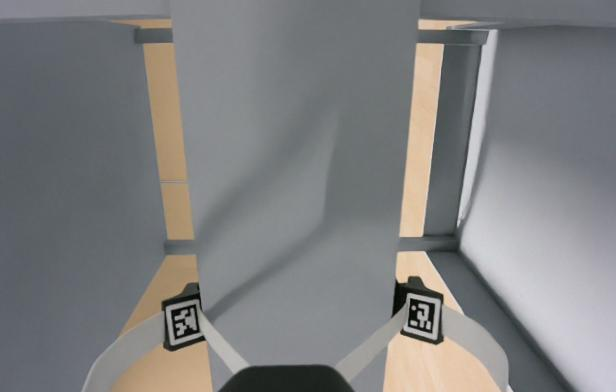

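move --r1 '{"base":{"rotate_rad":-0.25},"pace":"slow","contact_limits":{"rotate_rad":0.7}}' --blocking false

wait --seconds 3

move --r1 '{"base":{"translate_m":-0.60,"strafe_m":0.27},"pace":"slow","contact_limits":{"translate_m":0.7}}' --blocking false

wait --seconds 9 --cameras '["r1_head_camera","r1_head_left_camera"]'

Scene clock: 259.90 s.
move: r1 moving
r1.base_odometry: x=-3.284 y=-0.248 heading=-2.003
r1.turned_by_wheels: -0.124
r1.turned_by_imu: -0.124
r1.base_tilt: forward=-1.6 right=+1.3
r1.lidar_m: 0.40 0.46 0.83 0.89 1.24 1.59 1.63 2.08 1.86 1.89 2.34 0.39
r1.base_status: rotate_rad moving
r1.joint_positions: lift_m=+0.330 arm_m=+0.000 wrist_yaw_rad=+0.008 wrist_pitch_rad=+0.008 wrist_roll_rad=+1.568 gripper_m=+0.031
r1.joint_status: not commanded
r1.measured_speeds: translate_m=+0.000 strafe_m=-0.001 rotate_rad=-0.490 lift_m=+0.000 arm_m=+0.000 wrist_yaw_rad=+0.000 wrist_pitch_rad=+0.000 wrist_roll_rad=+0.000
r1.motor_effort: lift_m=+16(16) arm_m=+2(2) wheel_0=+13(15) wheel_1=+5(9) wheel_2=+9(10)
r1.servo_current: wrist_yaw_rad=72(72) wrist_pitch_rad=52(59) wrist_roll_rad=52(59) gripper_m=72(85)
r1.contact_limits: rotate_rad 0.7
r1.hand_pose: x=+0.4599 y=-0.0852 z=+0.5061 quat_wxyz=(+0.708, +0.706, +0.005, +0.000)
r1.wrist_depth_mm: 145 146 - - 150 153 - / 424 668 - - - - 480 / 449 627 - - - 750 484 / 442 615 - - - - 492 / 439 603 - - - - 469 / 413 591 186 - 183 - 477 / 424 174 - - 179 535 473
r2.base_odometry: x=-2.964 y=+0.063 heading=-2.433
r2.turned_by_wheels: +0.000
r2.turned_by_imu: +0.000
r2.base_tilt: forward=-0.6 right=+0.1
r2.lidar_m: 0.63 1.97 2.41 0.82 0.73 0.91 - 2.59 1.90 1.81 1.91 1.70
r2.base_status: not commanded
r2.joint_positions: lift_m=+0.850 arm_m=+0.298 wrist_yaw_rad=+0.024 wrist_pitch_rad=+0.001 wrist_roll_rad=+0.000 gripper_m=-0.024
r2.joint_status: not commanded
r2.measured_speeds: all 0
r2.motor_effort: lift_m=+20(20) arm_m=-9(10) wheel_0=+12(12) wheel_1=-4(4) wheel_2=+34(34)
r2.servo_current: wrist_yaw_rad=150(150) wrist_pitch_rad=39(46) wrist_roll_rad=39(52) gripper_m=98(104)
r2.contact_limits: strafe_m 0.8
r2.hand_pose: x=+0.7597 y=-0.0804 z=+1.0277 quat_wxyz=(+1.000, +0.000, +0.001, +0.012)
r2.wrist_depth_mm: 116 161 287 165 - - - / 116 173 259 166 - - - / 117 162 257 167 - - - / 114 161 257 168 - - - / 116 160 254 170 - - - / 116 156 183 172 174 - - / 116 140 227 - - - -
pictures: none

Scene clock: 260.83 s.
earlier move: r1 done
r1.base_odometry: x=-3.284 y=-0.248 heading=-2.129
r1.turned_by_wheels: -0.125
r1.turned_by_imu: -0.126
r1.base_tilt: forward=-1.6 right=+1.3
r1.lidar_m: 0.39 0.41 0.85 0.84 1.15 1.88 1.60 1.87 1.87 1.87 2.14 0.39
r1.base_status: done
r1.joint_positions: lift_m=+0.330 arm_m=+0.000 wrist_yaw_rad=-0.001 wrist_pitch_rad=+0.008 wrist_roll_rad=+1.569 gripper_m=+0.031
r1.joint_status: not commanded
r1.measured_speeds: all 0
r1.motor_effort: lift_m=+16(16) arm_m=+3(3) wheel_0=+4(15) wheel_1=+4(9) wheel_2=-1(10)
r1.servo_current: wrist_yaw_rad=39(72) wrist_pitch_rad=52(59) wrist_roll_rad=39(59) gripper_m=65(85)
r1.contact_limits: rotate_rad 0.7
r1.hand_pose: x=+0.4592 y=-0.0876 z=+0.5061 quat_wxyz=(+0.708, +0.706, +0.003, -0.003)
r1.wrist_depth_mm: - - - - 1397 917 683 / 190 191 191 - 196 198 199 / 469 - - - - 1078 496 / 445 615 - - - - 492 / 439 609 - - - 768 473 / 413 591 187 - 184 - 473 / 424 153 180 - - 151 477
r2.base_odometry: x=-2.964 y=+0.063 heading=-2.433
r2.turned_by_wheels: +0.000
r2.turned_by_imu: +0.000
r2.base_tilt: forward=-0.6 right=+0.0
r2.lidar_m: 0.63 1.95 2.40 0.82 0.80 0.93 - 2.57 1.87 1.82 1.89 1.72
r2.base_status: not commanded
r2.joint_positions: lift_m=+0.850 arm_m=+0.298 wrist_yaw_rad=+0.024 wrist_pitch_rad=+0.001 wrist_roll_rad=+0.000 gripper_m=-0.024
r2.joint_status: not commanded
r2.measured_speeds: all 0
r2.on_its_own: wrist_yaw_rad is at rest, and its servo_current (156 mA) is outside its rest range (0 to 104 mA)
r2.motor_effort: lift_m=+20(20) arm_m=-9(10) wheel_0=+12(13) wheel_1=-4(4) wheel_2=+34(34)
r2.servo_current: wrist_yaw_rad=156(169) wrist_pitch_rad=39(46) wrist_roll_rad=46(59) gripper_m=98(104)
r2.contact_limits: strafe_m 0.8
r2.hand_pose: x=+0.7597 y=-0.0804 z=+1.0277 quat_wxyz=(+1.000, +0.000, +0.001, +0.012)
r2.wrist_depth_mm: 116 162 289 165 - - - / 117 173 259 167 - - - / 117 162 258 167 - - - / 114 162 256 168 - - - / 116 160 254 171 - - - / 117 155 184 172 174 - - / 116 140 227 - - - -
wait: 0.93 of 3 s (r1 has come to rest)
pictures: none

Scene clock: 261.33 s.
move: r1 moving
r1.base_odometry: x=-3.273 y=-0.241 heading=-2.129
r1.turned_by_wheels: +0.000
r1.turned_by_imu: +0.000
r1.base_tilt: forward=-1.5 right=+1.3
r1.lidar_m: 0.38 0.42 0.83 0.83 1.16 1.84 1.59 1.85 1.89 1.88 2.13 0.41
r1.base_status: translate_m moving; strafe_m moving
r1.joint_positions: lift_m=+0.330 arm_m=+0.000 wrist_yaw_rad=-0.001 wrist_pitch_rad=+0.008 wrist_roll_rad=+1.569 gripper_m=+0.031
r1.joint_status: not commanded
r1.measured_speeds: translate_m=-0.049 strafe_m=+0.022 rotate_rad=+0.000 lift_m=+0.000 arm_m=+0.000 wrist_yaw_rad=+0.000 wrist_pitch_rad=+0.000 wrist_roll_rad=+0.000
r1.motor_effort: lift_m=+16(16) arm_m=-4(4) wheel_0=-10(11) wheel_1=-4(4) wheel_2=+9(9)
r1.servo_current: wrist_yaw_rad=46(59) wrist_pitch_rad=46(59) wrist_roll_rad=46(59) gripper_m=65(72)
r1.contact_limits: translate_m 0.7
r1.hand_pose: x=+0.4592 y=-0.0876 z=+0.5061 quat_wxyz=(+0.708, +0.706, +0.003, -0.003)
r1.wrist_depth_mm: - - - - 1430 831 691 / 188 190 - - 193 197 198 / 473 - - - - 1060 473 / 445 609 - - - - 492 / 433 603 - - - - 473 / 413 585 187 - 185 - 477 / 427 153 185 - 187 138 477
r2.base_odometry: x=-2.964 y=+0.063 heading=-2.433
r2.turned_by_wheels: +0.000
r2.turned_by_imu: +0.000
r2.base_tilt: forward=-0.6 right=+0.0
r2.lidar_m: 0.63 1.99 2.41 0.83 0.81 0.94 - 2.60 1.89 1.82 1.91 1.71
r2.base_status: not commanded
r2.joint_positions: lift_m=+0.850 arm_m=+0.298 wrist_yaw_rad=+0.024 wrist_pitch_rad=+0.001 wrist_roll_rad=+0.000 gripper_m=-0.024
r2.joint_status: not commanded
r2.measured_speeds: all 0
r2.motor_effort: lift_m=+20(20) arm_m=-9(9) wheel_0=+12(12) wheel_1=-4(4) wheel_2=+34(34)
r2.servo_current: wrist_yaw_rad=156(163) wrist_pitch_rad=39(52) wrist_roll_rad=39(52) gripper_m=104(104)
r2.contact_limits: strafe_m 0.8
r2.hand_pose: x=+0.7597 y=-0.0804 z=+1.0277 quat_wxyz=(+1.000, +0.000, +0.001, +0.012)
r2.wrist_depth_mm: 116 162 289 165 - - - / 116 173 259 166 - - - / 117 163 258 167 - - - / 115 162 256 169 - - - / 116 160 254 170 - - - / 116 155 184 172 174 - - / 117 140 228 - - - -
pictures: none

Scene clock: 268.60 s.
earlier move: r1 done
r1.base_odometry: x=-2.737 y=+0.117 heading=-2.130
r1.turned_by_wheels: +0.000
r1.turned_by_imu: -0.003
r1.base_tilt: forward=-1.6 right=+1.3
r1.lidar_m: 0.42 0.91 0.87 0.85 1.00 3.89 0.97 1.14 1.98 1.99 2.28 0.34
r1.base_status: done
r1.joint_positions: lift_m=+0.330 arm_m=+0.000 wrist_yaw_rad=-0.005 wrist_pitch_rad=+0.008 wrist_roll_rad=+1.569 gripper_m=+0.031
r1.joint_status: not commanded
r1.measured_speeds: all 0
r1.motor_effort: lift_m=+16(16) arm_m=-4(4) wheel_0=-8(14) wheel_1=-3(7) wheel_2=+0(11)
r1.servo_current: wrist_yaw_rad=46(78) wrist_pitch_rad=59(65) wrist_roll_rad=20(78) gripper_m=65(78)
r1.contact_limits: translate_m 0.7
r1.hand_pose: x=+0.4589 y=-0.0888 z=+0.5061 quat_wxyz=(+0.708, +0.706, +0.001, -0.005)
r1.wrist_depth_mm: - - - - - - - / - - - - - - - / 392 521 103 107 - 107 473 / 439 564 - 117 - - 477 / 436 - - - - 603 473 / 415 - 185 - 182 530 500 / 410 160 - - 1366 991 473
r2.base_odometry: x=-2.964 y=+0.063 heading=-2.433
r2.turned_by_wheels: +0.000
r2.turned_by_imu: +0.001
r2.base_tilt: forward=-0.6 right=+0.1
r2.lidar_m: 0.63 1.05 0.94 0.67 0.96 4.20 - 2.58 1.90 1.82 1.94 1.73
r2.base_status: not commanded
r2.joint_positions: lift_m=+0.850 arm_m=+0.298 wrist_yaw_rad=+0.024 wrist_pitch_rad=+0.001 wrist_roll_rad=+0.000 gripper_m=-0.024
r2.joint_status: not commanded
r2.measured_speeds: all 0
r2.on_its_own: wrist_yaw_rad is at rest, and its servo_current (150 mA) is outside its rest range (0 to 104 mA)
r2.motor_effort: lift_m=+20(20) arm_m=-9(10) wheel_0=+12(13) wheel_1=-4(5) wheel_2=+34(34)
r2.servo_current: wrist_yaw_rad=150(163) wrist_pitch_rad=33(52) wrist_roll_rad=39(59) gripper_m=104(111)
r2.contact_limits: strafe_m 0.8
r2.hand_pose: x=+0.7597 y=-0.0804 z=+1.0277 quat_wxyz=(+1.000, +0.000, +0.001, +0.012)
r2.wrist_depth_mm: 116 162 289 165 - - - / 116 173 260 166 - - - / 117 162 258 167 - - - / 114 162 256 169 - - - / 116 160 254 171 - - - / 116 155 184 172 174 - - / 117 140 228 - - - -
wait: 7.27 of 9 s (r1 has come to rest)
Images, in order (width x height): r1_head_camera 420x560, r1_head_left_camera 420x672.

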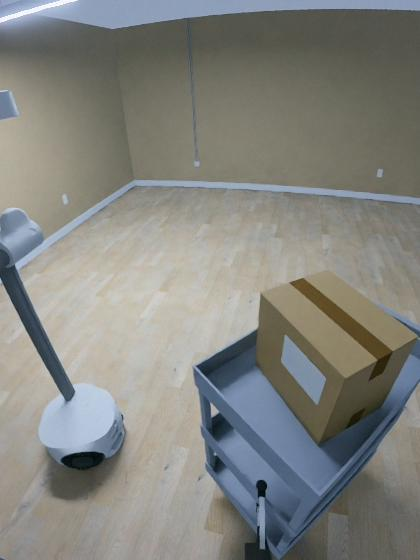

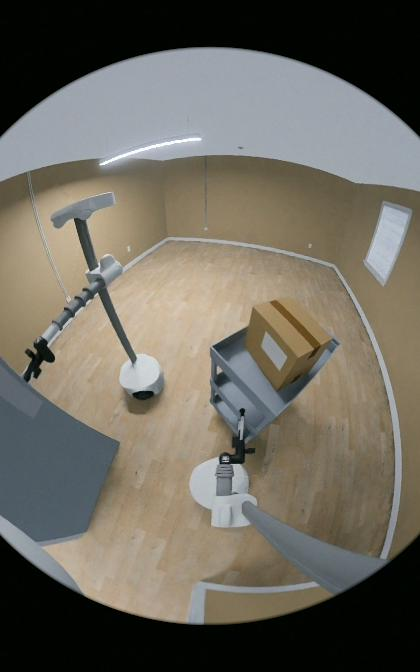

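move --r1 '{"base":{"rotate_rad":-0.35},"pace":"slow","contact_limits":{"rotate_rad":0.7}}' --blocking false

wait --seconds 3

move --r1 '{"base":{"translate_m":-0.37,"strafe_m":0.18},"pace":"slow","contact_limits":{"translate_m":0.7}}' --blocking false

wait --seconds 9 --cameras '["r1_head_camera","r1_head_left_camera","r2_head_left_camera"]'

Scene clock: 286.47 s.
move: r1 moving
r1.base_odometry: x=-2.737 y=+0.117 heading=-2.253
r1.turned_by_wheels: -0.123
r1.turned_by_imu: -0.123
r1.base_tilt: forward=-1.6 right=+1.2
r1.lidar_m: 0.38 0.93 0.88 0.84 0.89 3.94 0.98 1.06 1.63 1.99 2.16 0.33
r1.base_status: rotate_rad moving
r1.joint_positions: lift_m=+0.330 arm_m=+0.000 wrist_yaw_rad=+0.011 wrist_pitch_rad=+0.008 wrist_roll_rad=+1.569 gripper_m=+0.031
r1.joint_status: not commanded
r1.measured_speeds: translate_m=+0.001 strafe_m=+0.001 rotate_rad=-0.488 lift_m=+0.000 arm_m=+0.000 wrist_yaw_rad=+0.016 wrist_pitch_rad=+0.000 wrist_roll_rad=+0.000
r1.motor_effort: lift_m=+16(16) arm_m=+0(4) wheel_0=+16(16) wheel_1=+6(7) wheel_2=+10(10)
r1.servo_current: wrist_yaw_rad=85(85) wrist_pitch_rad=59(59) wrist_roll_rad=33(59) gripper_m=72(72)
r1.contact_limits: rotate_rad 0.7
r1.hand_pose: x=+0.4602 y=-0.0843 z=+0.5061 quat_wxyz=(+0.708, +0.706, +0.007, +0.001)
r1.wrist_depth_mm: 415 525 110 106 - - 462 / - - - - - - - / 106 107 103 - - 108 - / 439 564 113 114 - - 469 / 439 - - - - 591 473 / 433 - - - 181 544 496 / 410 166 - - 174 878 469
r2.base_odometry: x=-2.964 y=+0.063 heading=-2.433
r2.turned_by_wheels: +0.000
r2.turned_by_imu: +0.000
r2.base_tilt: forward=-0.6 right=+0.0
r2.lidar_m: 0.66 1.04 0.93 0.68 0.98 4.20 - 2.62 1.91 1.81 1.92 1.72
r2.base_status: not commanded
r2.joint_positions: lift_m=+0.850 arm_m=+0.298 wrist_yaw_rad=+0.024 wrist_pitch_rad=+0.001 wrist_roll_rad=+0.000 gripper_m=-0.024
r2.joint_status: not commanded
r2.measured_speeds: all 0
r2.motor_effort: lift_m=+20(20) arm_m=-9(10) wheel_0=+12(12) wheel_1=-4(4) wheel_2=+34(34)
r2.servo_current: wrist_yaw_rad=143(156) wrist_pitch_rad=33(46) wrist_roll_rad=33(52) gripper_m=104(104)
r2.contact_limits: strafe_m 0.8
r2.hand_pose: x=+0.7597 y=-0.0804 z=+1.0277 quat_wxyz=(+1.000, +0.000, +0.001, +0.012)
r2.wrist_depth_mm: 116 161 289 165 - - - / 117 173 259 166 - - - / 117 162 260 167 - - - / 115 162 256 169 - - - / 116 160 254 171 - - - / 116 156 183 172 174 - - / 116 140 227 - - - -
pictures: none

Scene clock: 287.50 s.
earlier move: r1 done
r1.base_odometry: x=-2.737 y=+0.118 heading=-2.479
r1.turned_by_wheels: -0.226
r1.turned_by_imu: -0.227
r1.base_tilt: forward=-1.6 right=+1.3
r1.lidar_m: 0.39 0.50 0.93 0.86 0.86 1.09 0.99 0.99 1.29 1.95 2.02 0.39
r1.base_status: done
r1.joint_positions: lift_m=+0.330 arm_m=+0.000 wrist_yaw_rad=-0.001 wrist_pitch_rad=+0.008 wrist_roll_rad=+1.569 gripper_m=+0.031
r1.joint_status: not commanded
r1.measured_speeds: all 0
r1.motor_effort: lift_m=+16(16) arm_m=+1(4) wheel_0=+6(19) wheel_1=+3(8) wheel_2=-3(11)
r1.servo_current: wrist_yaw_rad=39(91) wrist_pitch_rad=52(59) wrist_roll_rad=52(65) gripper_m=78(78)
r1.contact_limits: rotate_rad 0.7
r1.hand_pose: x=+0.4592 y=-0.0876 z=+0.5061 quat_wxyz=(+0.708, +0.707, +0.003, -0.003)
r1.wrist_depth_mm: - - - - 1756 976 691 / 143 144 - - 147 150 - / 399 535 - - - 750 469 / 445 609 - - - - 477 / 433 597 - - - 831 480 / 410 554 184 - 182 - 480 / 424 177 - - 174 1060 477
r2.base_odometry: x=-2.964 y=+0.063 heading=-2.433
r2.turned_by_wheels: +0.000
r2.turned_by_imu: +0.000
r2.base_tilt: forward=-0.6 right=+0.0
r2.lidar_m: 0.64 1.04 0.94 0.77 1.00 4.23 - 2.61 1.88 1.82 1.91 1.73
r2.base_status: not commanded
r2.joint_positions: lift_m=+0.850 arm_m=+0.298 wrist_yaw_rad=+0.024 wrist_pitch_rad=+0.001 wrist_roll_rad=+0.000 gripper_m=-0.024
r2.joint_status: not commanded
r2.measured_speeds: all 0
r2.on_its_own: wrist_yaw_rad is at rest, and its servo_current (156 mA) is outside its rest range (0 to 104 mA)
r2.motor_effort: lift_m=+20(20) arm_m=-9(10) wheel_0=+12(12) wheel_1=-4(4) wheel_2=+34(34)
r2.servo_current: wrist_yaw_rad=156(156) wrist_pitch_rad=39(46) wrist_roll_rad=46(52) gripper_m=104(111)
r2.contact_limits: strafe_m 0.8
r2.hand_pose: x=+0.7597 y=-0.0804 z=+1.0277 quat_wxyz=(+1.000, +0.000, +0.001, +0.012)
r2.wrist_depth_mm: 116 162 289 165 - - - / 116 173 260 166 - - - / 117 162 259 167 - - - / 114 162 256 169 - - - / 116 160 253 170 - - - / 116 156 183 171 174 - - / 117 140 227 - - - -
wait: 1.03 of 3 s (r1 has come to rest)
pictures: none

Scene clock: 288.00 s.
move: r1 moving
r1.base_odometry: x=-2.724 y=+0.120 heading=-2.479
r1.turned_by_wheels: +0.000
r1.turned_by_imu: +0.000
r1.base_tilt: forward=-1.5 right=+1.3
r1.lidar_m: 0.41 0.53 0.92 0.85 0.87 1.07 0.96 0.94 1.28 1.98 2.02 0.38
r1.base_status: translate_m moving; strafe_m moving
r1.joint_positions: lift_m=+0.330 arm_m=+0.000 wrist_yaw_rad=-0.001 wrist_pitch_rad=+0.008 wrist_roll_rad=+1.569 gripper_m=+0.031
r1.joint_status: not commanded
r1.measured_speeds: translate_m=-0.047 strafe_m=+0.023 rotate_rad=-0.002 lift_m=+0.000 arm_m=+0.000 wrist_yaw_rad=+0.000 wrist_pitch_rad=+0.000 wrist_roll_rad=+0.000
r1.motor_effort: lift_m=+16(16) arm_m=+0(1) wheel_0=-8(9) wheel_1=-3(5) wheel_2=+8(8)
r1.servo_current: wrist_yaw_rad=39(65) wrist_pitch_rad=52(59) wrist_roll_rad=39(65) gripper_m=65(78)
r1.contact_limits: translate_m 0.7
r1.hand_pose: x=+0.4592 y=-0.0876 z=+0.5061 quat_wxyz=(+0.708, +0.707, +0.003, -0.003)
r1.wrist_depth_mm: - - - - 1863 1008 699 / 150 151 - - 153 156 - / 421 564 - - - 750 473 / 439 609 - - - - 477 / 439 603 - - - 831 473 / 436 554 186 - 181 - 492 / 430 174 186 - 1366 591 473
r2.base_odometry: x=-2.964 y=+0.063 heading=-2.433
r2.turned_by_wheels: +0.000
r2.turned_by_imu: +0.000
r2.base_tilt: forward=-0.6 right=+0.0
r2.lidar_m: 0.64 1.03 0.94 0.78 1.01 4.22 - 2.59 1.90 1.81 1.90 1.71
r2.base_status: not commanded
r2.joint_positions: lift_m=+0.850 arm_m=+0.298 wrist_yaw_rad=+0.024 wrist_pitch_rad=+0.001 wrist_roll_rad=+0.000 gripper_m=-0.024
r2.joint_status: not commanded
r2.measured_speeds: all 0
r2.motor_effort: lift_m=+20(20) arm_m=-9(9) wheel_0=+12(12) wheel_1=-4(4) wheel_2=+34(34)
r2.servo_current: wrist_yaw_rad=150(156) wrist_pitch_rad=39(46) wrist_roll_rad=65(65) gripper_m=98(111)
r2.contact_limits: strafe_m 0.8
r2.hand_pose: x=+0.7597 y=-0.0804 z=+1.0277 quat_wxyz=(+1.000, +0.000, +0.001, +0.012)
r2.wrist_depth_mm: 116 161 287 165 - - - / 116 173 259 166 - - - / 117 162 259 167 - - - / 114 161 256 168 - - - / 116 160 255 171 - - - / 116 155 185 172 174 - - / 117 140 227 - - - -
pictures: none

Scene clock: 292.80 s.
earlier move: r1 done
r1.base_odometry: x=-2.335 y=+0.203 heading=-2.480
r1.turned_by_wheels: -0.001
r1.turned_by_imu: -0.003
r1.base_tilt: forward=-1.6 right=+1.3
r1.lidar_m: 0.42 1.03 0.70 0.63 0.65 0.82 3.61 0.70 0.83 1.81 0.74 0.33
r1.base_status: done
r1.joint_positions: lift_m=+0.330 arm_m=+0.000 wrist_yaw_rad=-0.006 wrist_pitch_rad=+0.008 wrist_roll_rad=+1.569 gripper_m=+0.031
r1.joint_status: not commanded
r1.measured_speeds: all 0
r1.motor_effort: lift_m=+16(16) arm_m=-4(4) wheel_0=-9(14) wheel_1=-5(8) wheel_2=-3(12)
r1.servo_current: wrist_yaw_rad=33(85) wrist_pitch_rad=46(59) wrist_roll_rad=52(72) gripper_m=72(78)
r1.contact_limits: translate_m 0.7
r1.hand_pose: x=+0.4587 y=-0.0892 z=+0.5061 quat_wxyz=(+0.708, +0.707, +0.001, -0.005)
r1.wrist_depth_mm: 415 559 116 116 - - 484 / 392 530 102 103 - 111 469 / 103 - - - - 106 - / 397 114 106 107 - 116 480 / 433 - - - - 580 477 / 413 - 184 - 184 535 500 / 404 151 - - 175 484 480
r2.base_odometry: x=-2.964 y=+0.063 heading=-2.433
r2.turned_by_wheels: +0.000
r2.turned_by_imu: +0.001
r2.base_tilt: forward=-0.5 right=+0.0
r2.lidar_m: 0.63 1.04 0.78 0.95 3.04 4.20 - 2.61 1.89 1.80 1.92 1.71
r2.base_status: not commanded
r2.joint_positions: lift_m=+0.850 arm_m=+0.298 wrist_yaw_rad=+0.024 wrist_pitch_rad=+0.001 wrist_roll_rad=+0.000 gripper_m=-0.024
r2.joint_status: not commanded
r2.measured_speeds: all 0
r2.on_its_own: wrist_yaw_rad is at rest, and its servo_current (150 mA) is outside its rest range (0 to 104 mA)
r2.motor_effort: lift_m=+20(20) arm_m=-9(10) wheel_0=+12(13) wheel_1=-4(5) wheel_2=+34(34)
r2.servo_current: wrist_yaw_rad=150(163) wrist_pitch_rad=33(52) wrist_roll_rad=39(65) gripper_m=98(111)
r2.contact_limits: strafe_m 0.8
r2.hand_pose: x=+0.7597 y=-0.0804 z=+1.0277 quat_wxyz=(+1.000, +0.000, +0.001, +0.012)
r2.wrist_depth_mm: 116 162 287 165 - - - / 116 173 259 166 - - - / 117 162 258 166 - - - / 114 162 256 168 - - - / 116 160 255 171 - - - / 116 155 183 172 174 - - / 116 140 228 - - - -
wait: 4.80 of 9 s (r1 has come to rest)
Images, in order (width x height): r1_head_camera 420x560, r1_head_left_camera 420x672, r2_head_left_camera 420x672.

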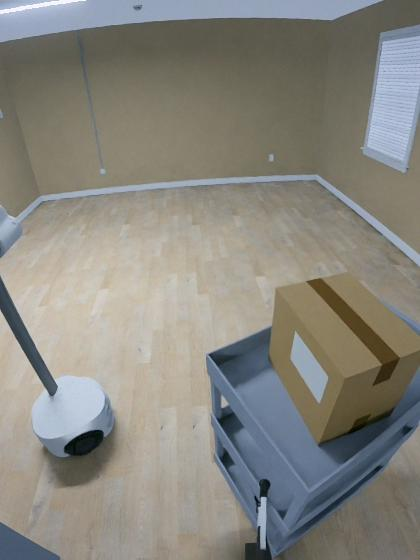

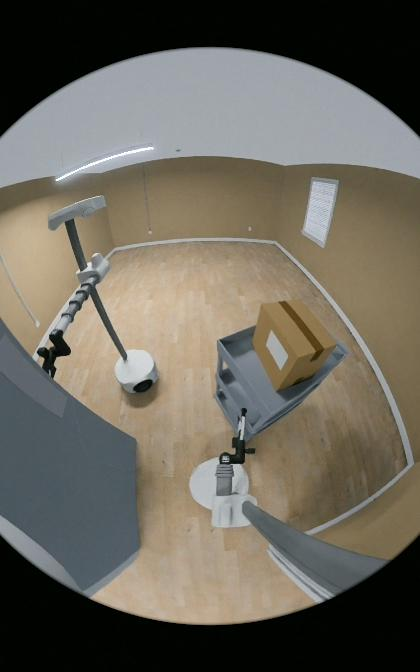

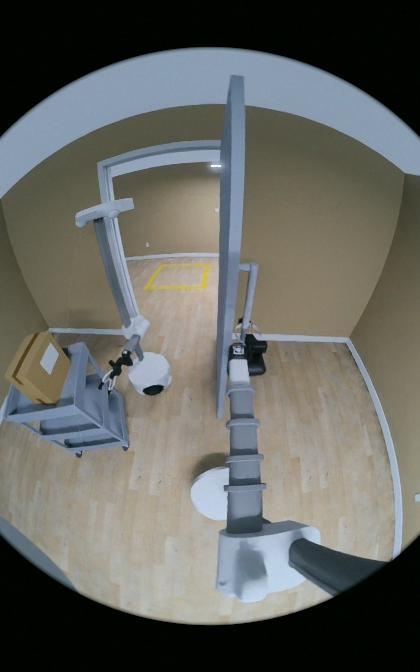

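move --r1 '{"base":{"translate_m":-0.05,"strafe_m":-0.145},"pace":"slow","contact_limits":{"strafe_m":0.7}}' --blocking false

wait --seconds 5 --cameras '["r1_head_camera","r1_wrist_camera","r1_head_right_camera"]'

Scene clock: 320.63 s.
move: r1 moving
r1.base_odometry: x=-2.339 y=+0.215 heading=-2.480
r1.turned_by_wheels: +0.000
r1.turned_by_imu: +0.000
r1.base_tilt: forward=-1.5 right=+1.3
r1.lidar_m: 0.41 1.03 0.70 0.60 0.63 0.80 3.63 0.71 0.82 1.83 0.77 0.34
r1.base_status: translate_m moving; strafe_m moving
r1.joint_positions: lift_m=+0.330 arm_m=+0.000 wrist_yaw_rad=-0.003 wrist_pitch_rad=+0.008 wrist_roll_rad=+1.569 gripper_m=+0.031
r1.joint_status: not commanded
r1.measured_speeds: translate_m=-0.016 strafe_m=-0.046 rotate_rad=+0.001 lift_m=+0.000 arm_m=+0.000 wrist_yaw_rad=+0.023 wrist_pitch_rad=+0.000 wrist_roll_rad=+0.000
r1.motor_effort: lift_m=+16(16) arm_m=-3(4) wheel_0=+3(6) wheel_1=-7(9) wheel_2=+4(4)
r1.servo_current: wrist_yaw_rad=52(65) wrist_pitch_rad=59(59) wrist_roll_rad=46(59) gripper_m=72(72)
r1.contact_limits: strafe_m 0.7
r1.hand_pose: x=+0.4590 y=-0.0883 z=+0.5061 quat_wxyz=(+0.708, +0.707, +0.002, -0.004)
r1.wrist_depth_mm: 439 564 116 117 115 - 488 / 413 564 103 104 - 110 496 / 102 - - - - 105 - / 112 107 - 105 - 114 - / 436 - - - - 574 480 / 413 - 183 - 186 535 500 / 404 151 180 - 155 173 473
r2.base_odometry: x=-2.964 y=+0.063 heading=-2.433
r2.turned_by_wheels: +0.000
r2.turned_by_imu: +0.000
r2.base_tilt: forward=-0.6 right=+0.1
r2.lidar_m: 0.63 1.03 0.80 0.95 3.07 4.23 - 2.57 1.91 1.82 1.90 1.73
r2.base_status: not commanded
r2.joint_positions: lift_m=+0.850 arm_m=+0.298 wrist_yaw_rad=+0.024 wrist_pitch_rad=+0.001 wrist_roll_rad=+0.000 gripper_m=-0.024
r2.joint_status: not commanded
r2.measured_speeds: all 0
r2.motor_effort: lift_m=+20(20) arm_m=-9(9) wheel_0=+12(13) wheel_1=-4(4) wheel_2=+34(34)
r2.servo_current: wrist_yaw_rad=150(150) wrist_pitch_rad=46(46) wrist_roll_rad=39(52) gripper_m=98(104)
r2.contact_limits: strafe_m 0.8
r2.hand_pose: x=+0.7597 y=-0.0804 z=+1.0277 quat_wxyz=(+1.000, +0.000, +0.001, +0.012)
r2.wrist_depth_mm: 116 162 289 165 - - - / 116 173 260 166 - - - / 117 162 258 167 - - - / 114 161 256 169 - - - / 116 160 253 170 - - - / 116 155 183 172 174 - - / 116 140 226 - - - -
pictures: none

Scene clock: 322.93 s.
earlier move: r1 done
r1.base_odometry: x=-2.384 y=+0.348 heading=-2.480
r1.turned_by_wheels: +0.001
r1.turned_by_imu: +0.000
r1.base_tilt: forward=-1.6 right=+1.3
r1.lidar_m: 0.40 1.16 0.84 0.74 0.77 1.05 3.58 0.59 0.74 1.66 2.09 0.33
r1.base_status: done
r1.joint_positions: lift_m=+0.330 arm_m=+0.000 wrist_yaw_rad=+0.005 wrist_pitch_rad=+0.008 wrist_roll_rad=+1.569 gripper_m=+0.031
r1.joint_status: not commanded
r1.measured_speeds: all 0
r1.motor_effort: lift_m=+16(16) arm_m=+4(4) wheel_0=+10(15) wheel_1=+0(9) wheel_2=+1(8)
r1.servo_current: wrist_yaw_rad=52(72) wrist_pitch_rad=59(59) wrist_roll_rad=46(65) gripper_m=72(78)
r1.contact_limits: strafe_m 0.7
r1.hand_pose: x=+0.4597 y=-0.0859 z=+0.5061 quat_wxyz=(+0.708, +0.706, +0.005, -0.001)
r1.wrist_depth_mm: 442 574 134 134 - - 480 / 421 535 113 113 116 120 459 / 106 109 - 103 - 107 - / 107 110 108 106 - 115 - / 439 597 - - - 597 480 / 413 - - - 181 549 500 / 424 166 - - 180 1008 477
r2.base_odometry: x=-2.964 y=+0.063 heading=-2.433
r2.turned_by_wheels: +0.000
r2.turned_by_imu: +0.000
r2.base_tilt: forward=-0.6 right=+0.1
r2.lidar_m: 0.62 1.18 0.86 1.02 3.05 4.20 - 2.59 1.89 1.81 1.91 1.74
r2.base_status: not commanded
r2.joint_positions: lift_m=+0.850 arm_m=+0.298 wrist_yaw_rad=+0.024 wrist_pitch_rad=+0.001 wrist_roll_rad=+0.000 gripper_m=-0.024
r2.joint_status: not commanded
r2.measured_speeds: all 0
r2.on_its_own: wrist_yaw_rad is at rest, and its servo_current (156 mA) is outside its rest range (0 to 104 mA)
r2.motor_effort: lift_m=+20(20) arm_m=-9(10) wheel_0=+12(13) wheel_1=-4(5) wheel_2=+34(34)
r2.servo_current: wrist_yaw_rad=156(163) wrist_pitch_rad=39(46) wrist_roll_rad=46(59) gripper_m=111(111)
r2.contact_limits: strafe_m 0.8
r2.hand_pose: x=+0.7597 y=-0.0804 z=+1.0277 quat_wxyz=(+1.000, +0.000, +0.001, +0.012)
r2.wrist_depth_mm: 116 162 287 165 - - - / 116 173 260 166 - - - / 117 162 258 167 - - - / 114 162 255 168 - - - / 116 160 254 171 - - - / 116 155 183 172 174 - - / 117 140 227 - - - -
wait: 2.30 of 5 s (r1 has come to rest)
pictures: r1_head_camera, r1_head_right_camera, r1_wrist_camera
Images, in order (width x height): r1_head_camera 420x560, r1_head_right_camera 420x672, r1_wrist_camera 616x392.

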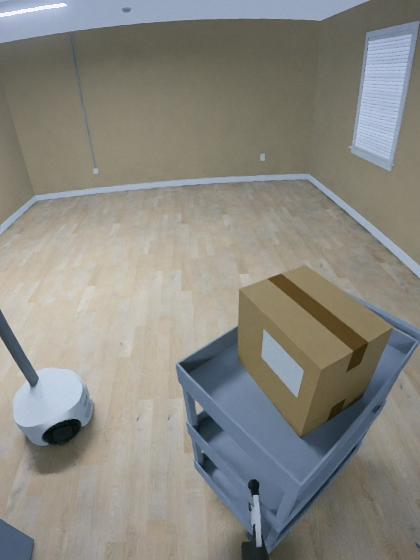

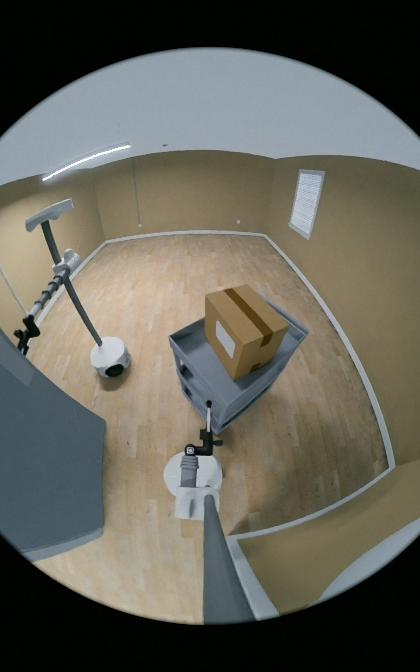

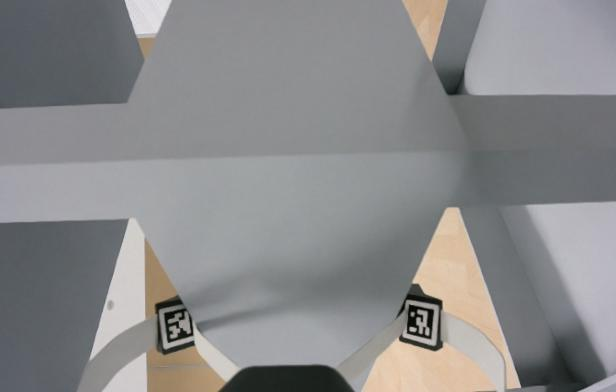

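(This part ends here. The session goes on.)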